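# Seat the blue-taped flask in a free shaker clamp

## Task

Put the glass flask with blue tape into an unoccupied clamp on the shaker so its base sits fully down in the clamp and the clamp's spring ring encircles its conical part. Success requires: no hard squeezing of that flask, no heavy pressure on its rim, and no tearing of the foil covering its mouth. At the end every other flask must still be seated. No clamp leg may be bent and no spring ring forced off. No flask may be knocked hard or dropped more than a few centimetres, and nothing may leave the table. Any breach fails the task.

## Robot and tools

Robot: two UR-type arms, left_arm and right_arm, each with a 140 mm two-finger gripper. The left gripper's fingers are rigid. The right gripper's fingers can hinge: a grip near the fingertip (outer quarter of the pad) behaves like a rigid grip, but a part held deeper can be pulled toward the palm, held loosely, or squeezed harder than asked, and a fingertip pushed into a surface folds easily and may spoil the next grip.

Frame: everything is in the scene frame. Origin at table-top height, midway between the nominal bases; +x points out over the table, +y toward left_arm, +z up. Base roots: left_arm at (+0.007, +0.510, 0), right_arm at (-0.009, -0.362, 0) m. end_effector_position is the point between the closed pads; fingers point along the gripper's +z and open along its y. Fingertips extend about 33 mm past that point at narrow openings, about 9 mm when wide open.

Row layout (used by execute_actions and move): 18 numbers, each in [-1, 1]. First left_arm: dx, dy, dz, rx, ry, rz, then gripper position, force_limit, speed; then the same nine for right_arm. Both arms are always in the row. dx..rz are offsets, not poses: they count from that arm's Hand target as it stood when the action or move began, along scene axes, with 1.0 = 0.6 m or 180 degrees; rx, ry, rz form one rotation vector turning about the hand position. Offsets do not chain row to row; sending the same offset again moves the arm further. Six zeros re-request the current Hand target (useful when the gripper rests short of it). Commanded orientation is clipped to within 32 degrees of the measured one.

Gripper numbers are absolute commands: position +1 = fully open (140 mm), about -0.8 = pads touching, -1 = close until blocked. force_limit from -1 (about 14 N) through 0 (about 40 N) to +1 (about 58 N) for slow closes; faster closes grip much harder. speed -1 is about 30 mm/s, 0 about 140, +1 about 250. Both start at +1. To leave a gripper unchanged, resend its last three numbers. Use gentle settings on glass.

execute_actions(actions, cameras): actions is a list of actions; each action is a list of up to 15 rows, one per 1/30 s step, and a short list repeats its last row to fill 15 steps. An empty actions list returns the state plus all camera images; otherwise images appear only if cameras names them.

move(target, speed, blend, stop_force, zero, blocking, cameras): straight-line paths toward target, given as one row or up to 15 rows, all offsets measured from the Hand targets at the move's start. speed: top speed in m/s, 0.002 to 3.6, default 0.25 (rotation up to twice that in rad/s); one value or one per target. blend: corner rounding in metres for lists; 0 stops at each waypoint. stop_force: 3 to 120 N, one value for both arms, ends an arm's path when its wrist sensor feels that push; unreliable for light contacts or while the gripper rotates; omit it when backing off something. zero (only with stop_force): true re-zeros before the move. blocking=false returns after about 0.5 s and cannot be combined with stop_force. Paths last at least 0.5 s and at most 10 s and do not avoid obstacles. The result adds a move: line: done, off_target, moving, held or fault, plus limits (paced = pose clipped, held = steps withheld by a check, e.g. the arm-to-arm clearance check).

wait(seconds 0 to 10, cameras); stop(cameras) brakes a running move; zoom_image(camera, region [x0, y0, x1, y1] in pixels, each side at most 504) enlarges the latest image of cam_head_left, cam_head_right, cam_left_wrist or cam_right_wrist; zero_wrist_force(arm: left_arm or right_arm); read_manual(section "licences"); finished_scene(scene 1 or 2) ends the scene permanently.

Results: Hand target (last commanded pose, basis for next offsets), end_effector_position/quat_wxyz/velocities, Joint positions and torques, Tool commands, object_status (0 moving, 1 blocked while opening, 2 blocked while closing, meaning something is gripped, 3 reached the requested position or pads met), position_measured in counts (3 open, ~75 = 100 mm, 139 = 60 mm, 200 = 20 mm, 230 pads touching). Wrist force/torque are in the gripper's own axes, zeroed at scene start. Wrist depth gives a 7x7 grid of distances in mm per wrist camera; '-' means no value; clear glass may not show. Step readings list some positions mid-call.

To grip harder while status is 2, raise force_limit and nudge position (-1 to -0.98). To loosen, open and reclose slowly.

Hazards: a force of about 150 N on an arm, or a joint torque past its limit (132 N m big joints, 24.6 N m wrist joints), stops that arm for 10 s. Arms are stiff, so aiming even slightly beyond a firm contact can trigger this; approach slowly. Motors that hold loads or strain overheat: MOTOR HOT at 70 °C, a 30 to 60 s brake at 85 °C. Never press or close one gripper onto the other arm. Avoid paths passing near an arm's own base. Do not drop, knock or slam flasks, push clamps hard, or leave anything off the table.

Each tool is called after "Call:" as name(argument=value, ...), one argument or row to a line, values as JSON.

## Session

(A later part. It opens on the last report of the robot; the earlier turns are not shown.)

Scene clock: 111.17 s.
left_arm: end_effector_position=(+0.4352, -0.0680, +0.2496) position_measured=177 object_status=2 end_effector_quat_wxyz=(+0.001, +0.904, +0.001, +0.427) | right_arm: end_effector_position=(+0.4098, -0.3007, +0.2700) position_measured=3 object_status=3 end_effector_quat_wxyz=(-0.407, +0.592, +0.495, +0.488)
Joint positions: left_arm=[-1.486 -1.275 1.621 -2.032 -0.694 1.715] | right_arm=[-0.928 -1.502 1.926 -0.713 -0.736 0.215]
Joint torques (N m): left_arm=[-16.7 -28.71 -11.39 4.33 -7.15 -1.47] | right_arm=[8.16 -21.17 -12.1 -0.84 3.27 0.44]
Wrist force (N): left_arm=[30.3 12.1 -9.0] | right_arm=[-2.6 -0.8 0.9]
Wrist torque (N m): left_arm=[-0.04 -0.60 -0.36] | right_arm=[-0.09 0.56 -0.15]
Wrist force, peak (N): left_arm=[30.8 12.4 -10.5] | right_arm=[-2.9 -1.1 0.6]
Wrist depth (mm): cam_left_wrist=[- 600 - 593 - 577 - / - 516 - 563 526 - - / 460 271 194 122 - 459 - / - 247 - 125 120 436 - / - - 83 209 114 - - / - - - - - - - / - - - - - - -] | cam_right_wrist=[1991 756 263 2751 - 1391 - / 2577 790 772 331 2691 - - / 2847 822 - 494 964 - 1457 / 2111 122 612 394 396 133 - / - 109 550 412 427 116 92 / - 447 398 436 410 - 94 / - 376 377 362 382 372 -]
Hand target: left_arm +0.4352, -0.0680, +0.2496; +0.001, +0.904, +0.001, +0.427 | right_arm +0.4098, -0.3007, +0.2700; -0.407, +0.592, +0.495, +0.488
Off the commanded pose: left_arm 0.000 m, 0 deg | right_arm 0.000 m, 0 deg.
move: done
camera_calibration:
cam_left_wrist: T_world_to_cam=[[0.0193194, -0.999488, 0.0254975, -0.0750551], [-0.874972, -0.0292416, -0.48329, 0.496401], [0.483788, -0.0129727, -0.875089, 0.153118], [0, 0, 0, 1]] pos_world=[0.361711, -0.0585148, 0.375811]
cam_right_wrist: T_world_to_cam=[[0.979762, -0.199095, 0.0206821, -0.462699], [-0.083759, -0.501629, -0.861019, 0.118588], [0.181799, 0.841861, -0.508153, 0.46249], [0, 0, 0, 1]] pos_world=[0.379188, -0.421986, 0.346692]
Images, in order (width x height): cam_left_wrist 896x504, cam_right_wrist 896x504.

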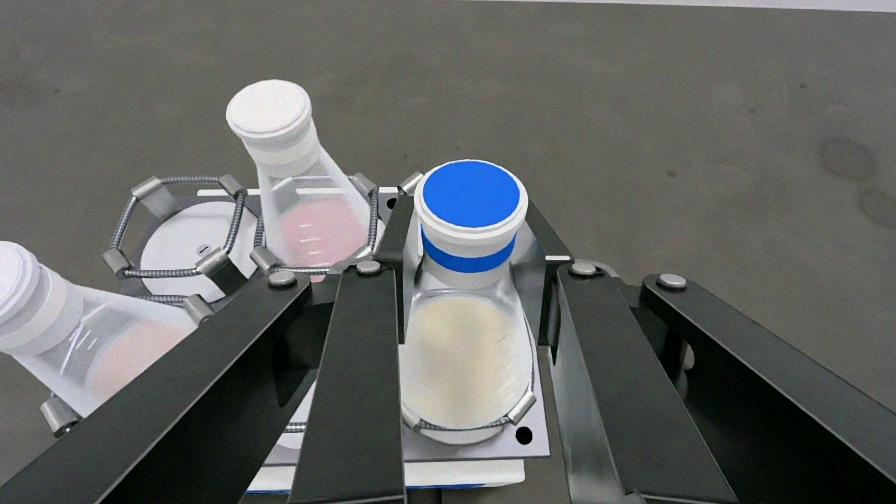

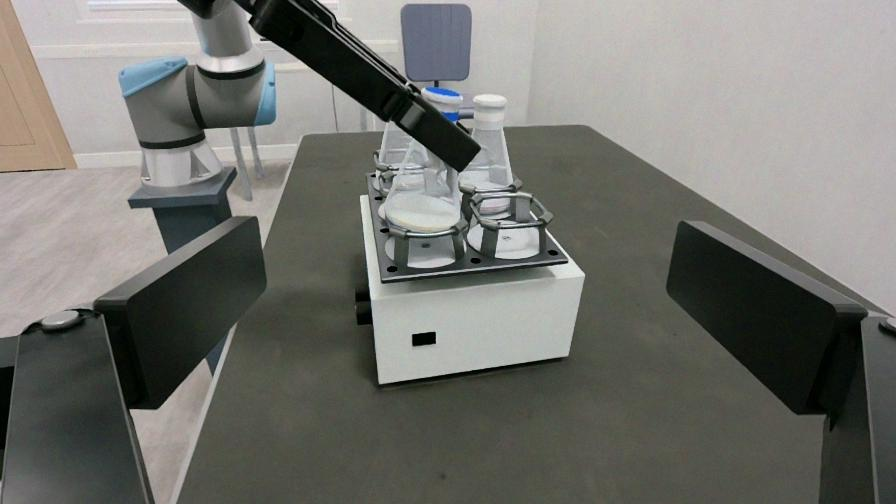

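Call:
move(
  target=[
    [0.005,0,-0.008,0,0,0,-1,-0.05,-1,0,0,0,0,0,0,1,1,1],
    [-0.0133,0,-0.018,0,0,0,-1,-0.05,-1,0,0,0,0,0,0,1,1,1],
  ],
  speed=0.025,
  stop_force=45,
  zero=false,
  cameras=["cam_right_wrist","cam_left_wrist"],
)

Call:
zoom_image(
  camera="cam_right_wrist",
  region=[350, 60, 530, 280],
)

Call:
zoom_image(
  camera="cam_left_wrist",
  region=[330, 120, 630, 470],
)

Scene clock: 114.67 s.
left_arm: end_effector_position=(+0.4370, -0.0682, +0.2470) position_measured=177 object_status=2 end_effector_quat_wxyz=(+0.002, +0.904, +0.001, +0.427) | right_arm: end_effector_position=(+0.4098, -0.3007, +0.2700) position_measured=3 object_status=3 end_effector_quat_wxyz=(-0.407, +0.592, +0.495, +0.488)
Joint positions: left_arm=[-1.483 -1.271 1.624 -2.044 -0.694 1.72] | right_arm=[-0.928 -1.502 1.926 -0.713 -0.736 0.215]
Joint torques (N m): left_arm=[-21.78 -17.49 -10.08 2.15 -9.44 1.03] | right_arm=[7.65 -21.23 -12.61 -0.86 3.15 0.35]
Wrist force (N): left_arm=[39.1 13.4 -3.9] | right_arm=[-2.3 -0.9 0.5]
Wrist torque (N m): left_arm=[-0.09 -0.63 -0.23] | right_arm=[-0.11 0.49 -0.15]
Wrist force, peak (N): left_arm=[52.4 17.6 -9.0] | right_arm=[-2.8 -1.1 0.6]
Wrist depth (mm): cam_left_wrist=[- 557 - - - - 590 / 498 517 - - - - - / 459 270 249 124 - - - / - - 113 128 121 427 433 / - - 83 - 114 - - / - - - 190 - - - / - - - - - - -] | cam_right_wrist=[2950 763 261 3023 - 1737 - / 2915 777 805 330 - 1724 1368 / 2915 868 - 452 798 - 1475 / 2167 123 - 389 419 142 - / - 109 - 412 435 123 92 / - 1256 - 421 - - 94 / - 1069 364 - - - -]
Hand target: left_arm +0.4370, -0.0682, +0.2469; +0.002, +0.904, +0.001, +0.427 (not the last commanded pose) | right_arm +0.4098, -0.3007, +0.2700; -0.407, +0.592, +0.495, +0.488
Off the commanded pose: left_arm 0.013 m, 0 deg | right_arm 0.000 m, 0 deg.
move: contact (left_arm); path passed 0 of 2 targets
camera_calibration:
cam_left_wrist: T_world_to_cam=[[0.019218, -0.99947, 0.0262623, -0.0753698], [-0.874719, -0.0295298, -0.48373, 0.49677], [0.48425, -0.0136758, -0.874823, 0.14966], [0, 0, 0, 1]] pos_world=[0.36351, -0.0586136, 0.373208]
cam_right_wrist: T_world_to_cam=[[0.979762, -0.199095, 0.0206821, -0.462699], [-0.083759, -0.501629, -0.861019, 0.118588], [0.181799, 0.841861, -0.508153, 0.46249], [0, 0, 0, 1]] pos_world=[0.379188, -0.421986, 0.346692]
Images, in order (width x height): cam_left_wrist 896x504, cam_right_wrist 896x504.

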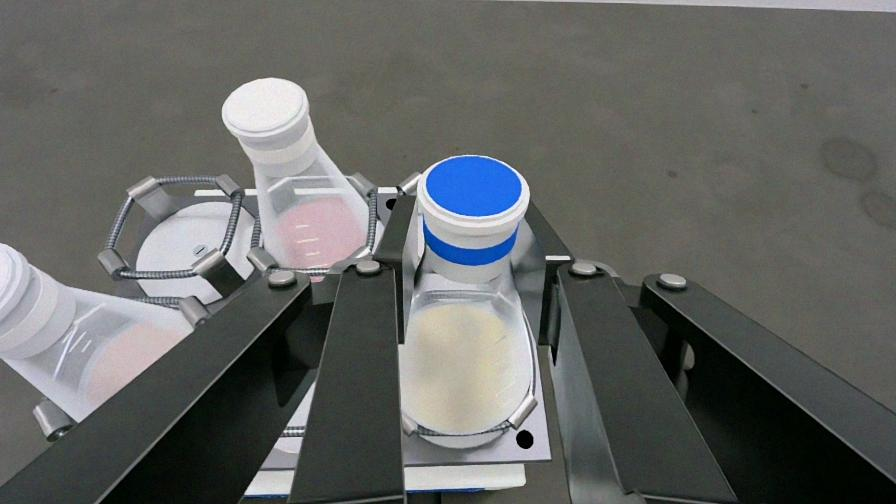

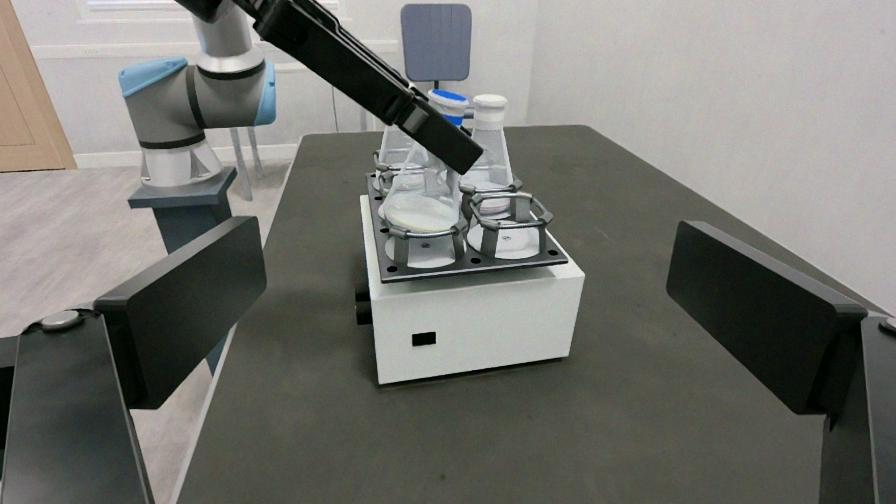

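Scaled by 2.291 from the camera's 896x504 image, which has a finer 1280x720 frame.

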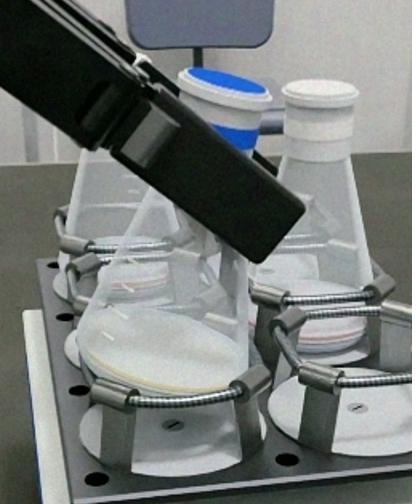

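Scaled by 1.440 from the camera's 896x504 image, which has a finer 1280x720 frame.

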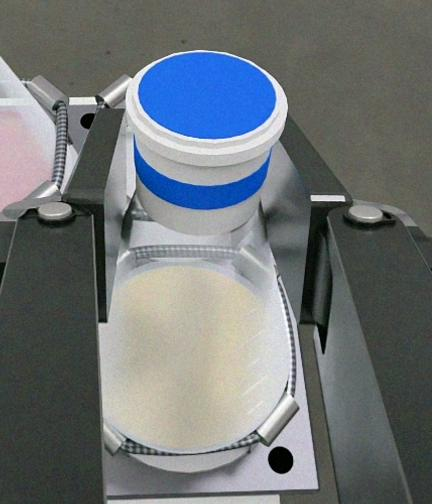

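Call:
execute_actions(
  actions=[],
  cameras=["cam_right_wrist","cam_left_wrist"],
)

Call:
zoom_image(
  camera="cam_right_wrist",
  region=[350, 60, 530, 280],
)

Call:
zoom_image(
  camera="cam_left_wrist",
  region=[330, 120, 630, 470],
)

Scene clock: 117.87 s.
left_arm: end_effector_position=(+0.4370, -0.0682, +0.2470) position_measured=177 object_status=2 end_effector_quat_wxyz=(+0.002, +0.904, +0.001, +0.427) | right_arm: end_effector_position=(+0.4098, -0.3007, +0.2700) position_measured=3 object_status=3 end_effector_quat_wxyz=(-0.407, +0.592, +0.495, +0.488)
Joint positions: left_arm=[-1.483 -1.271 1.624 -2.044 -0.694 1.72] | right_arm=[-0.928 -1.502 1.926 -0.713 -0.736 0.215]
Joint velocities: within noise
Joint torques (N m): left_arm=[-20.92 -17.06 -11.16 2.31 -9.44 0.98] | right_arm=[8.06 -22.65 -13.67 -0.85 3.42 0.4]
Wrist force (N): left_arm=[39.2 13.3 -4.1] | right_arm=[-2.5 -1.0 0.7]
Wrist torque (N m): left_arm=[-0.09 -0.66 -0.22] | right_arm=[-0.12 0.54 -0.15]
Wrist force, peak (N): left_arm=[39.2 13.5 -4.2] | right_arm=[-2.7 -1.0 0.7]
Wrist depth (mm): cam_left_wrist=[- 558 - - - - 589 / - - - - - 499 - / 450 248 249 123 - - 443 / 413 252 - 128 121 434 434 / 212 - 84 207 114 - - / - - - 187 - - - / - - - - - - -] | cam_right_wrist=[3061 758 268 2847 - - - / 2661 782 287 335 - 1712 1051 / 2847 833 2814 452 - - - / 2129 117 - 394 403 133 - / - 109 - 410 440 116 92 / - 1424 - - - - 94 / - - - - - - -]
Hand target: left_arm +0.4370, -0.0682, +0.2469; +0.002, +0.904, +0.001, +0.427 (not the last commanded pose) | right_arm +0.4098, -0.3007, +0.2700; -0.407, +0.592, +0.495, +0.488
Tool commands: left_gripper/position=-1.0 left_gripper/force_limit=-0.05 left_gripper/speed=-1.0 right_gripper/position=+1.0 right_gripper/force_limit=+1.0 right_gripper/speed=+1.0
Off the commanded pose: left_arm 0.013 m, 0 deg | right_arm 0.000 m, 0 deg.
camera_calibration:
cam_left_wrist: T_world_to_cam=[[0.019218, -0.99947, 0.0262623, -0.0753698], [-0.874719, -0.0295298, -0.48373, 0.49677], [0.48425, -0.0136758, -0.874823, 0.14966], [0, 0, 0, 1]] pos_world=[0.36351, -0.0586136, 0.373208]
cam_right_wrist: T_world_to_cam=[[0.979762, -0.199095, 0.0206821, -0.462699], [-0.083759, -0.501629, -0.861019, 0.118588], [0.181799, 0.841861, -0.508153, 0.46249], [0, 0, 0, 1]] pos_world=[0.379188, -0.421986, 0.346692]
Images, in order (width x height): cam_left_wrist 896x504, cam_right_wrist 896x504.

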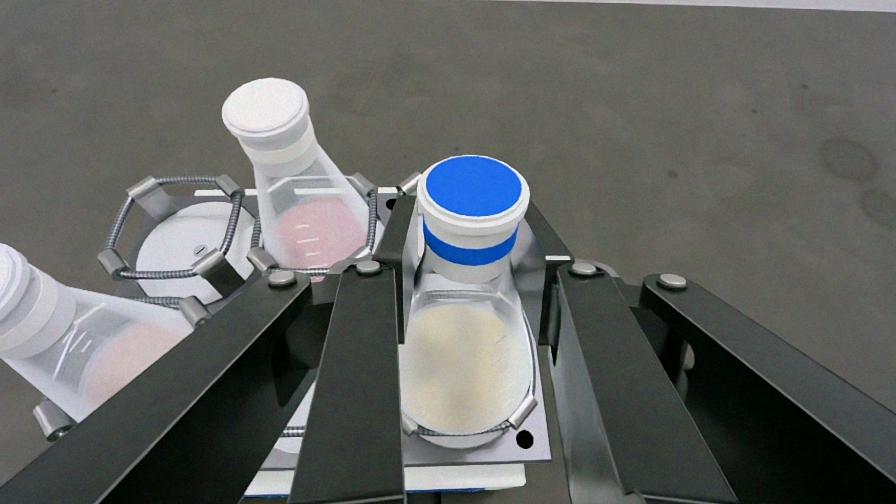

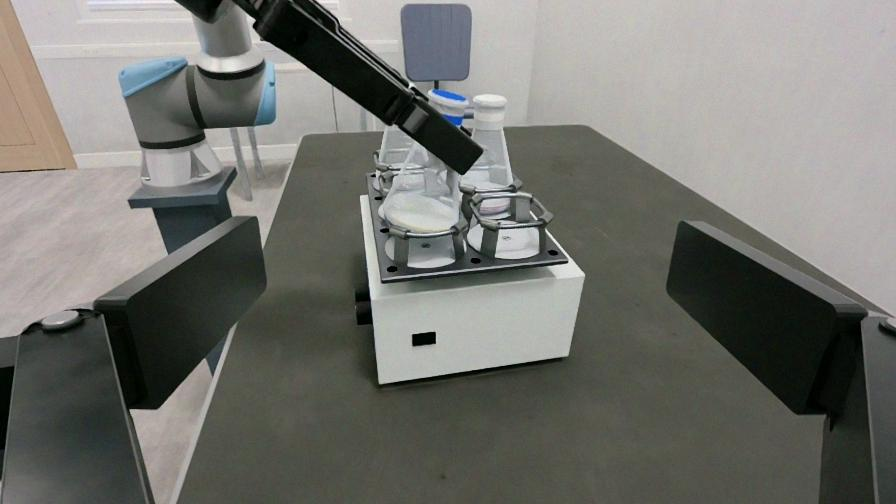

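Scaled by 2.291 from the camera's 896x504 image, which has a finer 1280x720 frame.

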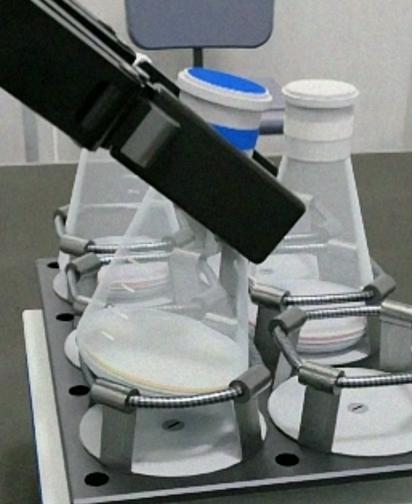

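Scaled by 1.440 from the camera's 896x504 image, which has a finer 1280x720 frame.

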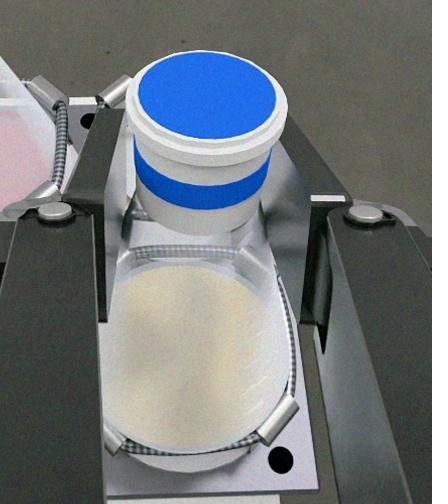

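Call:
move(
  target=[
    [-0.01,0,-0.008,0,0,0,-1,-0.05,-1,0,0,0,0,0,0,1,1,1],
    [-0.02,0,-0.02,0,0,0,-1,-0.05,-1,0,0,0,0,0,0,1,1,1],
  ],
  speed=0.03,
  stop_force=48,
  zero=false,
  cameras=["cam_right_wrist","cam_left_wrist"],
)

Call:
zoom_image(
  camera="cam_right_wrist",
  region=[350, 60, 530, 280],
)

Call:
zoom_image(
  camera="cam_left_wrist",
  region=[330, 120, 630, 470],
)

Scene clock: 125.07 s.
left_arm: end_effector_position=(+0.4368, -0.0683, +0.2469) position_measured=177 object_status=2 end_effector_quat_wxyz=(+0.002, +0.904, +0.001, +0.427) | right_arm: end_effector_position=(+0.4098, -0.3007, +0.2700) position_measured=3 object_status=3 end_effector_quat_wxyz=(-0.407, +0.592, +0.495, +0.488)
Joint positions: left_arm=[-1.483 -1.271 1.625 -2.044 -0.693 1.72] | right_arm=[-0.928 -1.502 1.926 -0.713 -0.736 0.215]
Joint torques (N m): left_arm=[9.18 -9.78 4.53 4.39 -10.06 -1.82] | right_arm=[8.23 -23.66 -12.79 -0.77 3.03 0.24]
Wrist force (N): left_arm=[42.4 14.3 -9.8] | right_arm=[-2.4 -1.0 0.4]
Wrist torque (N m): left_arm=[0.05 -0.71 -0.30] | right_arm=[-0.13 0.51 -0.15]
Wrist force, peak (N): left_arm=[50.8 15.1 -8.3] | right_arm=[-2.8 -1.1 0.4]
Wrist depth (mm): cam_left_wrist=[- - 584 608 591 599 - / 509 515 168 499 - - - / 460 260 253 124 - 474 475 / 410 - 226 128 122 433 447 / 207 - 83 - 114 - - / - - - - - - - / - - - 224 - - -] | cam_right_wrist=[2577 751 265 2633 - - 1113 / 2881 777 800 332 - 1913 1249 / 3061 841 - 453 - - 1200 / 2310 122 664 390 401 133 1144 / - 109 - 409 - 116 92 / - 1383 - - - - 94 / - 381 338 - 375 375 -]
Hand target: left_arm +0.4367, -0.0683, +0.2468; +0.002, +0.904, +0.001, +0.427 (not the last commanded pose) | right_arm +0.4098, -0.3007, +0.2700; -0.407, +0.592, +0.495, +0.488
Off the commanded pose: left_arm 0.017 m, 0 deg | right_arm 0.000 m, 0 deg.
move: contact (left_arm); path passed 0 of 2 targets
camera_calibration:
cam_left_wrist: T_world_to_cam=[[0.0191219, -0.999473, 0.02622, -0.0754106], [-0.874547, -0.0294303, -0.484048, 0.496518], [0.484564, -0.0136747, -0.874649, 0.149536], [0, 0, 0, 1]] pos_world=[0.36321, -0.0587133, 0.373107]
cam_right_wrist: T_world_to_cam=[[0.979762, -0.199095, 0.0206821, -0.462699], [-0.083759, -0.501629, -0.861019, 0.118588], [0.181799, 0.841861, -0.508153, 0.46249], [0, 0, 0, 1]] pos_world=[0.379188, -0.421986, 0.346692]
Images, in order (width x height): cam_left_wrist 896x504, cam_right_wrist 896x504.

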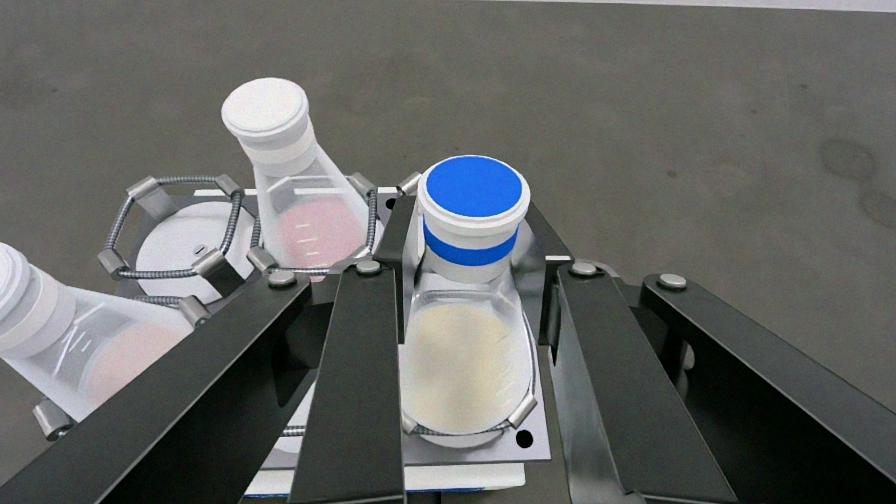

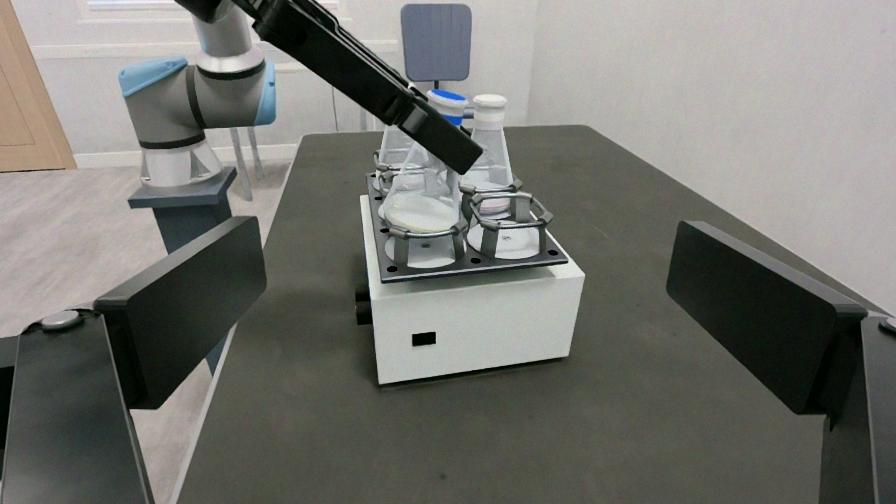

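Scaled by 2.291 from the camera's 896x504 image, which has a finer 1280x720 frame.

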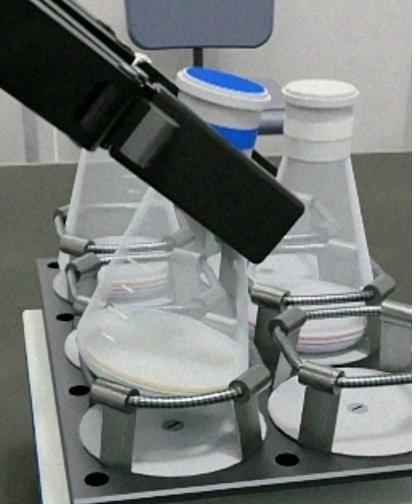

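Scaled by 1.440 from the camera's 896x504 image, which has a finer 1280x720 frame.

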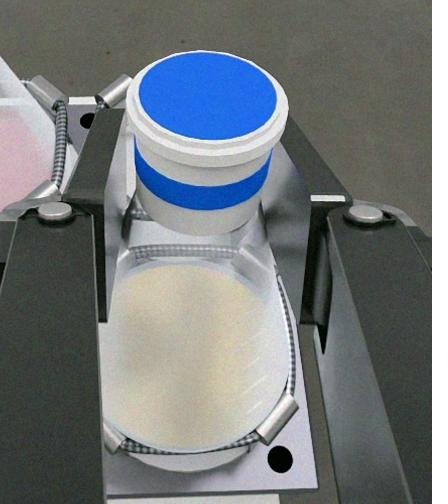

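Call:
move(
  target=[
    [-0.005,0,0.004,0,0,0,-1,-0.05,-1,0,0,0,0,0,0,1,1,1],
    [-0.018,0,0.0,0,0,0,-1,-0.05,-1,0,0,0,0,0,0,1,1,1],
  ],
  speed=0.03,
  stop_force=60,
  zero=false,
  cameras=["cam_right_wrist","cam_left_wrist"],
)

Call:
zoom_image(
  camera="cam_right_wrist",
  region=[350, 60, 530, 280],
)

Call:
zoom_image(
  camera="cam_left_wrist",
  region=[330, 120, 630, 470],
)

Scene clock: 129.27 s.
left_arm: end_effector_position=(+0.4290, -0.0677, +0.2507) position_measured=177 object_status=2 end_effector_quat_wxyz=(+0.001, +0.901, +0.001, +0.435) | right_arm: end_effector_position=(+0.4098, -0.3007, +0.2700) position_measured=3 object_status=3 end_effector_quat_wxyz=(-0.407, +0.592, +0.495, +0.488)
Joint positions: left_arm=[-1.502 -1.28 1.632 -2.019 -0.675 1.691] | right_arm=[-0.928 -1.502 1.926 -0.713 -0.736 0.215]
Joint torques (N m): left_arm=[5.94 -7.31 -4.7 4.08 -10.44 1.73] | right_arm=[7.26 -24.08 -13.27 -0.98 3.11 0.28]
Wrist force (N): left_arm=[48.8 16.4 -7.8] | right_arm=[-2.3 -0.9 0.8]
Wrist torque (N m): left_arm=[-0.04 -0.69 -0.45] | right_arm=[-0.11 0.49 -0.16]
Wrist force, peak (N): left_arm=[52.0 16.2 -8.7] | right_arm=[-2.8 -1.2 0.7]
Wrist depth (mm): cam_left_wrist=[- - 597 - 602 648 614 / 522 - 190 539 553 569 - / - 248 252 125 - 487 - / - 264 229 122 143 - - / 198 - 83 210 115 - 399 / - - - - - - - / - - - - - - -] | cam_right_wrist=[2551 744 265 2691 - - - / 2577 787 288 332 - 1399 1224 / 2721 844 3549 456 - - - / 2310 122 - 392 410 133 - / - 109 - 412 438 116 92 / - 1466 - - - - 94 / - - - - - - -]
Hand target: left_arm +0.4259, -0.0683, +0.2468; +0.002, +0.904, +0.001, +0.427 | right_arm +0.4098, -0.3007, +0.2700; -0.407, +0.592, +0.495, +0.488
Off the commanded pose: left_arm 0.005 m, 1 deg | right_arm 0.000 m, 0 deg.
move: off_target (left_arm)
camera_calibration:
cam_left_wrist: T_world_to_cam=[[0.0202232, -0.999475, 0.0253305, -0.0749562], [-0.866716, -0.0301554, -0.497889, 0.491699], [0.498391, -0.0118855, -0.866871, 0.148857], [0, 0, 0, 1]] pos_world=[0.353491, -0.0583202, 0.37575]
cam_right_wrist: T_world_to_cam=[[0.979762, -0.199095, 0.0206821, -0.462699], [-0.083759, -0.501629, -0.861019, 0.118588], [0.181799, 0.841861, -0.508153, 0.46249], [0, 0, 0, 1]] pos_world=[0.379188, -0.421986, 0.346692]
Images, in order (width x height): cam_left_wrist 896x504, cam_right_wrist 896x504.

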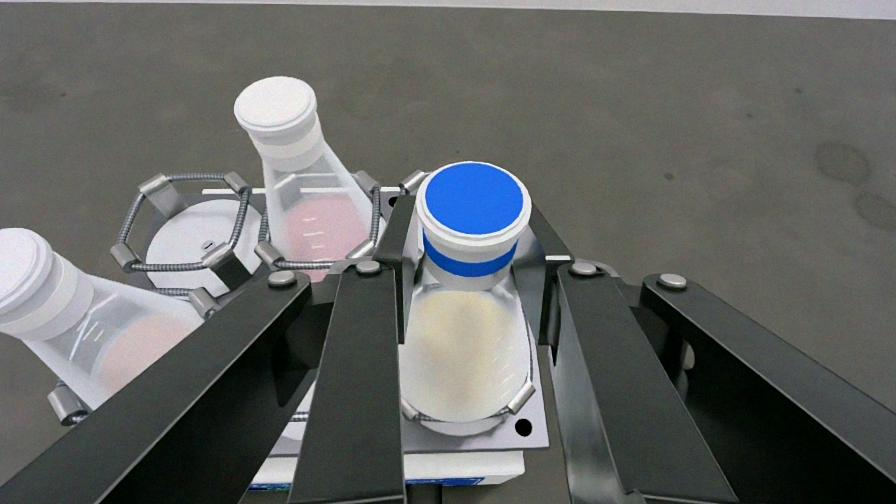

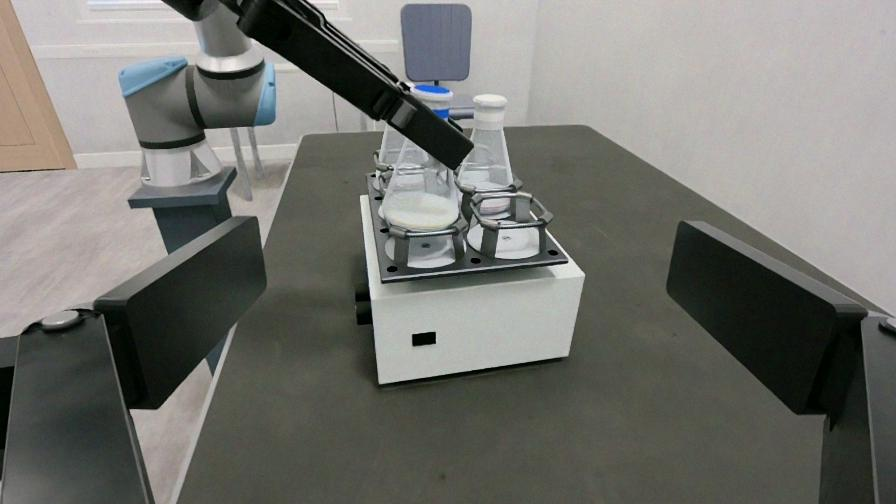

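Scaled by 2.291 from the camera's 896x504 image, which has a finer 1280x720 frame.

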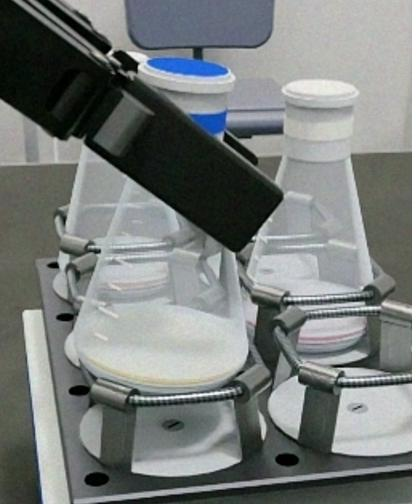

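Scaled by 1.440 from the camera's 896x504 image, which has a finer 1280x720 frame.

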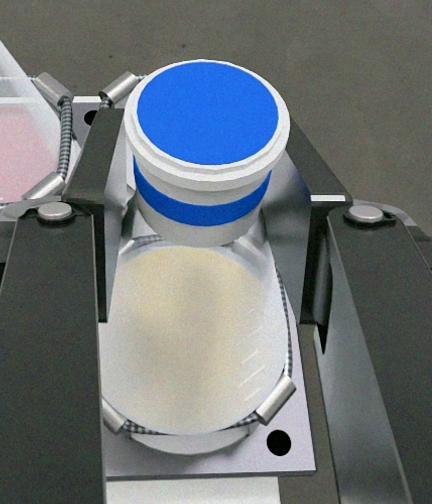

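Call:
move(
  target=[
    [-0.008,0,0.0,0,0,0,-1,-0.05,-1,0,0,0,0,0,0,1,1,1],
    [-0.018,0,0.0,0,0,0,-1,-0.05,-1,0,0,0,0,0,0,1,1,1],
  ],
  speed=0.03,
  stop_force=62,
  zero=false,
  cameras=["cam_right_wrist","cam_left_wrist"],
)

Call:
zoom_image(
  camera="cam_right_wrist",
  region=[350, 60, 530, 280],
)

Call:
zoom_image(
  camera="cam_left_wrist",
  region=[330, 120, 630, 470],
)

Scene clock: 132.73 s.
left_arm: end_effector_position=(+0.4209, -0.0674, +0.2543) position_measured=177 object_status=2 end_effector_quat_wxyz=(+0.000, +0.897, +0.002, +0.441) | right_arm: end_effector_position=(+0.4098, -0.3007, +0.2700) position_measured=3 object_status=3 end_effector_quat_wxyz=(-0.407, +0.592, +0.495, +0.488)
Joint positions: left_arm=[-1.52 -1.29 1.638 -1.994 -0.659 1.662] | right_arm=[-0.928 -1.502 1.926 -0.713 -0.736 0.215]
Joint torques (N m): left_arm=[7.25 -5.31 -3.93 3.95 -10.26 1.87] | right_arm=[6.53 -24.3 -13.87 -0.8 3.21 0.16]
Wrist force (N): left_arm=[49.4 16.0 -11.5] | right_arm=[-2.4 -1.1 0.3]
Wrist torque (N m): left_arm=[-0.06 -0.64 -0.49] | right_arm=[-0.14 0.52 -0.16]
Wrist force, peak (N): left_arm=[51.3 16.1 -12.2] | right_arm=[-3.0 -1.1 0.6]
Wrist depth (mm): cam_left_wrist=[619 - 680 - - 616 - / 532 - 188 - - - - / 472 288 486 121 - - 498 / - 245 100 121 115 - - / 375 - 83 143 114 - 403 / - - - 196 - - - / - - - - - - -] | cam_right_wrist=[2577 749 268 2524 - 1611 - / 3061 777 284 374 - - - / 2881 865 - 489 - 1560 - / 2206 122 - 395 397 133 - / - 109 - 409 446 116 92 / - 1282 - 428 - - 94 / - 392 362 380 373 380 -]
Hand target: left_arm +0.4151, -0.0683, +0.2468; +0.002, +0.904, +0.001, +0.427 | right_arm +0.4098, -0.3007, +0.2700; -0.407, +0.592, +0.495, +0.488
Off the commanded pose: left_arm 0.010 m, 2 deg | right_arm 0.000 m, 0 deg.
move: off_target (left_arm)
camera_calibration:
cam_left_wrist: T_world_to_cam=[[0.0205794, -0.999475, 0.0250133, -0.0747235], [-0.859346, -0.0304698, -0.510486, 0.48654], [0.51098, -0.0109895, -0.859522, 0.148868], [0, 0, 0, 1]] pos_world=[0.343575, -0.0582235, 0.378197]
cam_right_wrist: T_world_to_cam=[[0.979762, -0.199095, 0.0206821, -0.462699], [-0.083759, -0.501629, -0.861019, 0.118588], [0.181799, 0.841861, -0.508153, 0.46249], [0, 0, 0, 1]] pos_world=[0.379188, -0.421986, 0.346692]
Images, in order (width x height): cam_left_wrist 896x504, cam_right_wrist 896x504.

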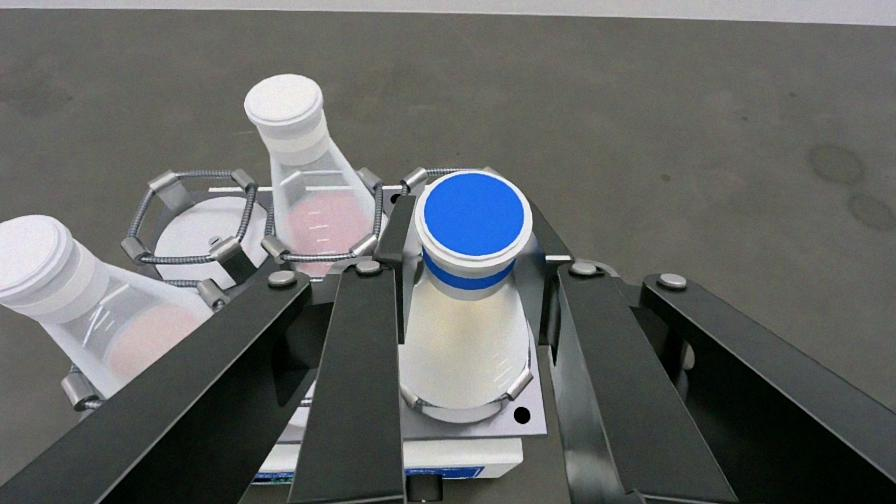

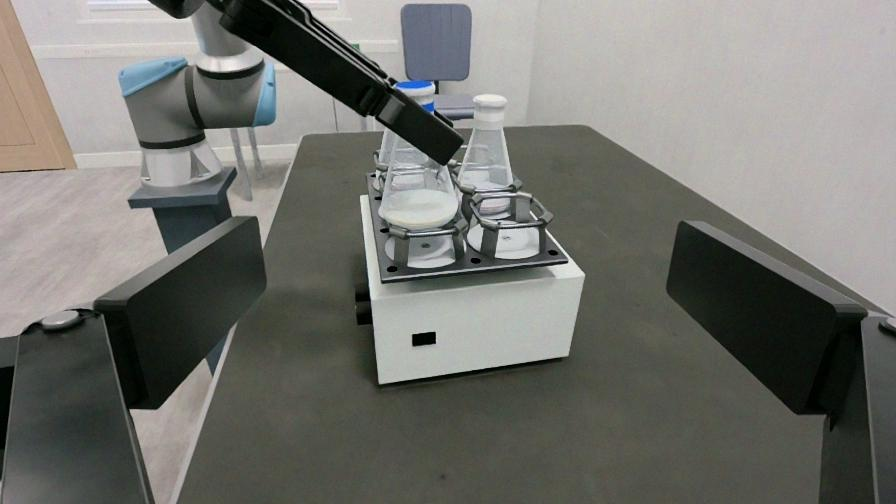

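Scaled by 2.291 from the camera's 896x504 image, which has a finer 1280x720 frame.

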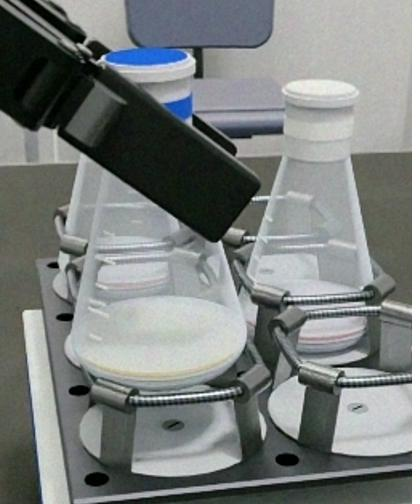

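Scaled by 1.440 from the camera's 896x504 image, which has a finer 1280x720 frame.

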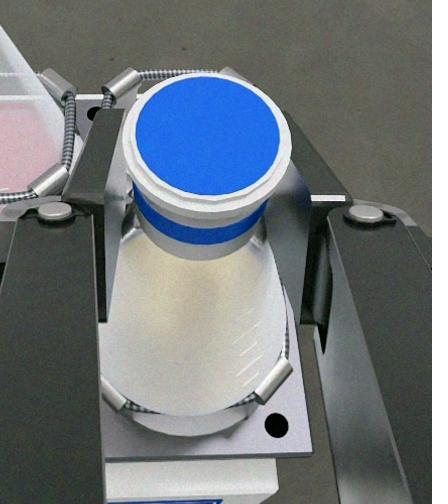

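Call:
move(
  target=[
    [0.006,0,0.06,0,0,0,-1,-0.05,-1,0,0,0,0,0,0,1,1,1],
    [0.023,0,0.06,0,0.09,0,-1,-0.05,-1,0,0,0,0,0,0,1,1,1],
  ],
  speed=0.08,
  cameras=["cam_right_wrist","cam_left_wrist"],
)

Call:
zoom_image(
  camera="cam_right_wrist",
  region=[350, 60, 530, 280],
)

Call:
zoom_image(
  camera="cam_left_wrist",
  region=[330, 120, 630, 470],
)

Scene clock: 141.20 s.
left_arm: end_effector_position=(+0.4290, -0.0682, +0.2827) position_measured=177 object_status=2 end_effector_quat_wxyz=(+0.001, +0.955, +0.001, +0.296) | right_arm: end_effector_position=(+0.4098, -0.3007, +0.2700) position_measured=3 object_status=3 end_effector_quat_wxyz=(-0.407, +0.592, +0.495, +0.488)
Joint positions: left_arm=[-1.39 -1.274 1.382 -1.809 -0.983 1.796] | right_arm=[-0.928 -1.502 1.926 -0.713 -0.736 0.215]
Joint torques (N m): left_arm=[-15.43 -45.58 -22.87 -5.26 0.99 -1.63] | right_arm=[7.35 -26.45 -13.97 -0.84 3.25 0.15]
Wrist force (N): left_arm=[-0.6 4.3 0.8] | right_arm=[-2.6 -1.1 0.8]
Wrist torque (N m): left_arm=[1.07 0.05 -0.22] | right_arm=[-0.14 0.54 -0.15]
Wrist force, peak (N): left_arm=[49.4 16.1 -11.6] | right_arm=[-2.9 -1.1 0.6]
Wrist depth (mm): cam_left_wrist=[- - - 473 494 - 498 / - - 195 - 475 485 468 / 435 - - 148 - - 439 / 435 267 253 114 424 415 - / - - 83 206 114 94 418 / - - - - - - - / - - - - - - -] | cam_right_wrist=[2524 760 2288 2751 1883 - - / 3061 780 - 427 - - - / 2782 850 - 489 - 1484 - / 2111 122 - 399 - 133 - / - 109 - 412 459 116 92 / - 1440 - - 426 - 94 / - 1074 368 369 374 - -]
Hand target: left_arm +0.4289, -0.0683, +0.2828; +0.002, +0.955, +0.001, +0.296 | right_arm +0.4098, -0.3007, +0.2700; -0.407, +0.592, +0.495, +0.488
Off the commanded pose: left_arm 0.000 m, 0 deg | right_arm 0.000 m, 0 deg.
move: done
camera_calibration:
cam_left_wrist: T_world_to_cam=[[0.0258025, -0.999472, 0.0197653, -0.0771288], [-0.974913, -0.0295314, -0.22062, 0.475688], [0.221087, -0.0135769, -0.97516, 0.326021], [0, 0, 0, 1]] pos_world=[0.393665, -0.0586139, 0.424393]
cam_right_wrist: T_world_to_cam=[[0.979762, -0.199095, 0.0206821, -0.462699], [-0.083759, -0.501629, -0.861019, 0.118588], [0.181799, 0.841861, -0.508153, 0.46249], [0, 0, 0, 1]] pos_world=[0.379188, -0.421986, 0.346692]
Images, in order (width x height): cam_left_wrist 896x504, cam_right_wrist 896x504.

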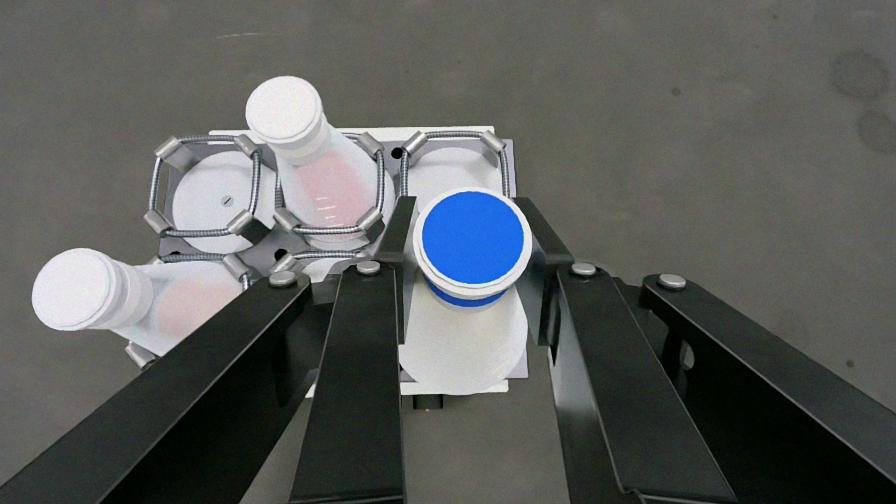

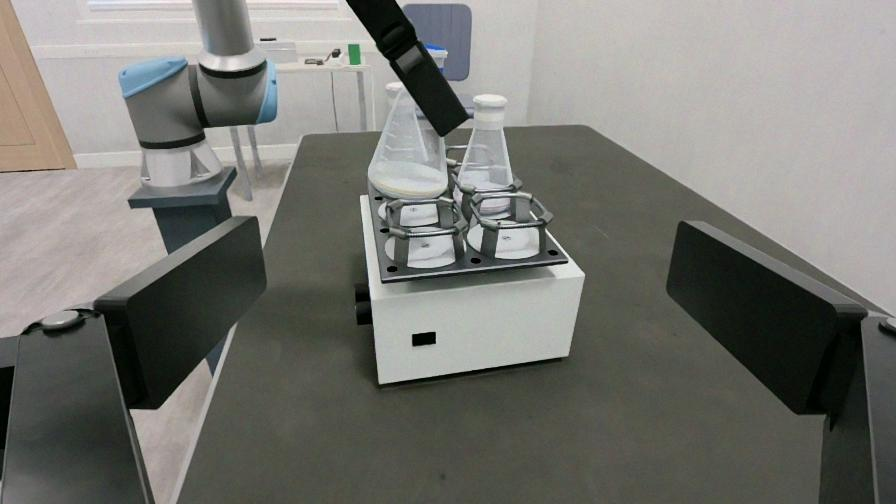

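Scaled by 2.291 from the camera's 896x504 image, which has a finer 1280x720 frame.

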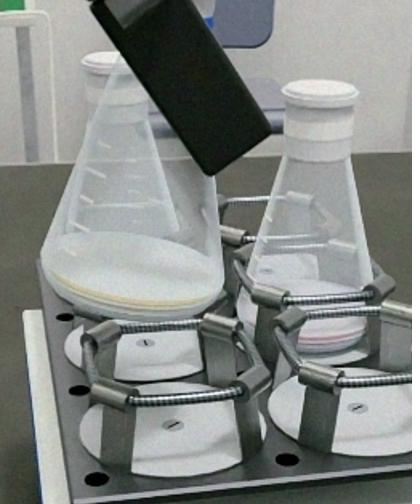

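Scaled by 1.440 from the camera's 896x504 image, which has a finer 1280x720 frame.

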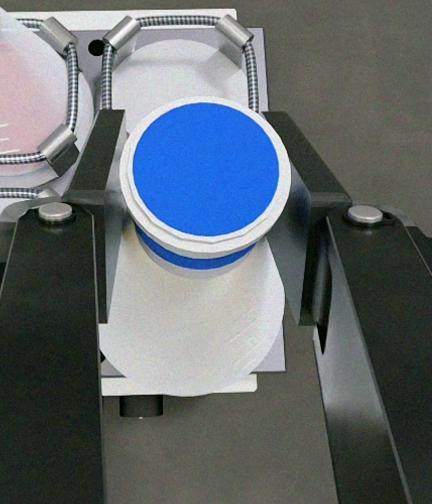

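Call:
move(
  target=[
    [0.0133,-0.001,0,0,0,0,-1,-0.05,-1,0,0,0,0,0,0,1,1,1],
    [0.0133,-0.001,-0.045,0,0,0,-1,-0.05,-1,0,0,0,0,0,0,1,1,1],
  ],
  speed=0.05,
  stop_force=12,
  cameras=["cam_right_wrist","cam_left_wrist"],
)

Call:
zoom_image(
  camera="cam_right_wrist",
  region=[350, 60, 530, 280],
)

Call:
zoom_image(
  camera="cam_left_wrist",
  region=[330, 120, 630, 470],
)

Scene clock: 152.47 s.
left_arm: end_effector_position=(+0.4369, -0.0689, +0.2558) position_measured=177 object_status=2 end_effector_quat_wxyz=(+0.002, +0.955, +0.001, +0.296) | right_arm: end_effector_position=(+0.4098, -0.3007, +0.2700) position_measured=3 object_status=3 end_effector_quat_wxyz=(-0.407, +0.592, +0.495, +0.488)
Joint positions: left_arm=[-1.377 -1.255 1.429 -1.883 -0.985 1.811] | right_arm=[-0.928 -1.502 1.926 -0.713 -0.736 0.215]
Joint torques (N m): left_arm=[-14.69 -46.37 -22.84 -4.22 2.39 1.13] | right_arm=[9.15 -27.35 -14.59 -0.77 3.44 0.11]
Wrist force (N): left_arm=[-0.6 4.4 0.6] | right_arm=[-2.6 -1.1 0.7]
Wrist torque (N m): left_arm=[1.10 0.06 -0.16] | right_arm=[-0.15 0.56 -0.16]
Wrist force, peak (N): left_arm=[-0.9 4.5 1.3] | right_arm=[-2.7 -1.2 0.7]
Wrist depth (mm): cam_left_wrist=[- - 448 454 - - - / - - - 434 435 - - / 411 - - - 414 - 424 / 394 - 221 114 142 - - / - - 83 206 114 - - / - - - 200 - - - / - - - 358 - - -] | cam_right_wrist=[2950 772 2377 2449 2075 - 1249 / 3023 792 - 330 - - - / 2847 830 - 480 - 1600 - / 2167 122 - 395 401 132 1108 / - 109 - 430 437 116 92 / - - - - - - 94 / - 1113 - - - - -]
Hand target: left_arm +0.4369, -0.0689, +0.2558; +0.002, +0.955, +0.001, +0.296 | right_arm +0.4098, -0.3007, +0.2700; -0.407, +0.592, +0.495, +0.488
Off the commanded pose: left_arm 0.000 m, 0 deg | right_arm 0.000 m, 0 deg.
move: done
camera_calibration:
cam_left_wrist: T_world_to_cam=[[0.025566, -0.999475, 0.0199064, -0.0774582], [-0.974967, -0.0293289, -0.220406, 0.477287], [0.220874, -0.0137732, -0.975205, 0.298148], [0, 0, 0, 1]] pos_world=[0.401466, -0.0593128, 0.397494]
cam_right_wrist: T_world_to_cam=[[0.979762, -0.199095, 0.0206821, -0.462699], [-0.083759, -0.501629, -0.861019, 0.118588], [0.181799, 0.841861, -0.508153, 0.46249], [0, 0, 0, 1]] pos_world=[0.379188, -0.421986, 0.346692]
Images, in order (width x height): cam_left_wrist 896x504, cam_right_wrist 896x504.

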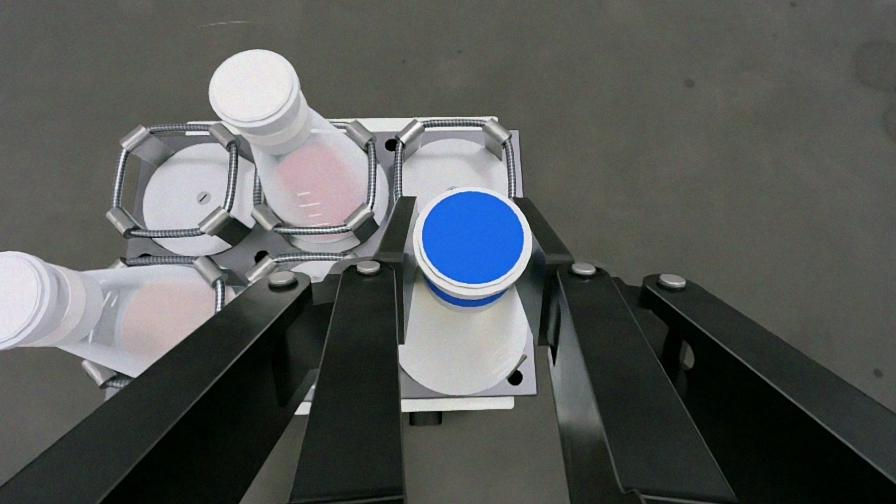

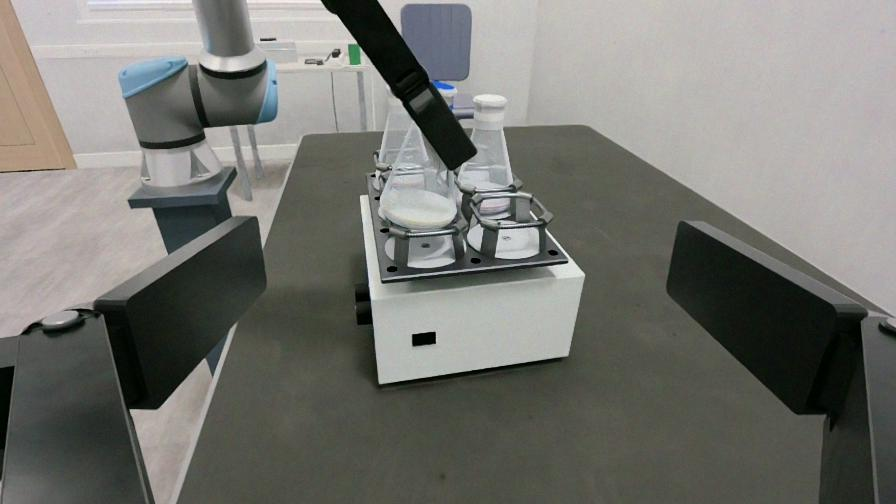

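Scaled by 2.291 from the camera's 896x504 image, which has a finer 1280x720 frame.

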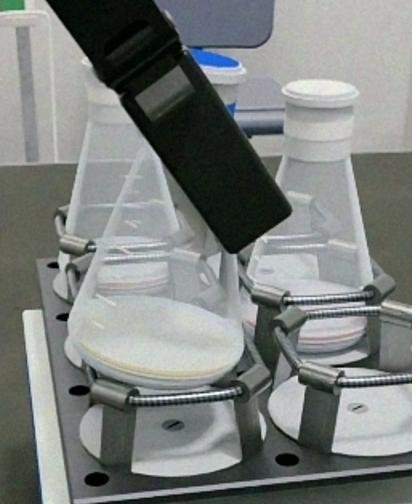

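Scaled by 1.440 from the camera's 896x504 image, which has a finer 1280x720 frame.

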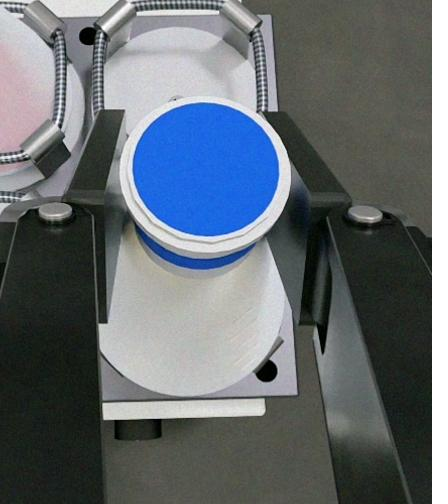

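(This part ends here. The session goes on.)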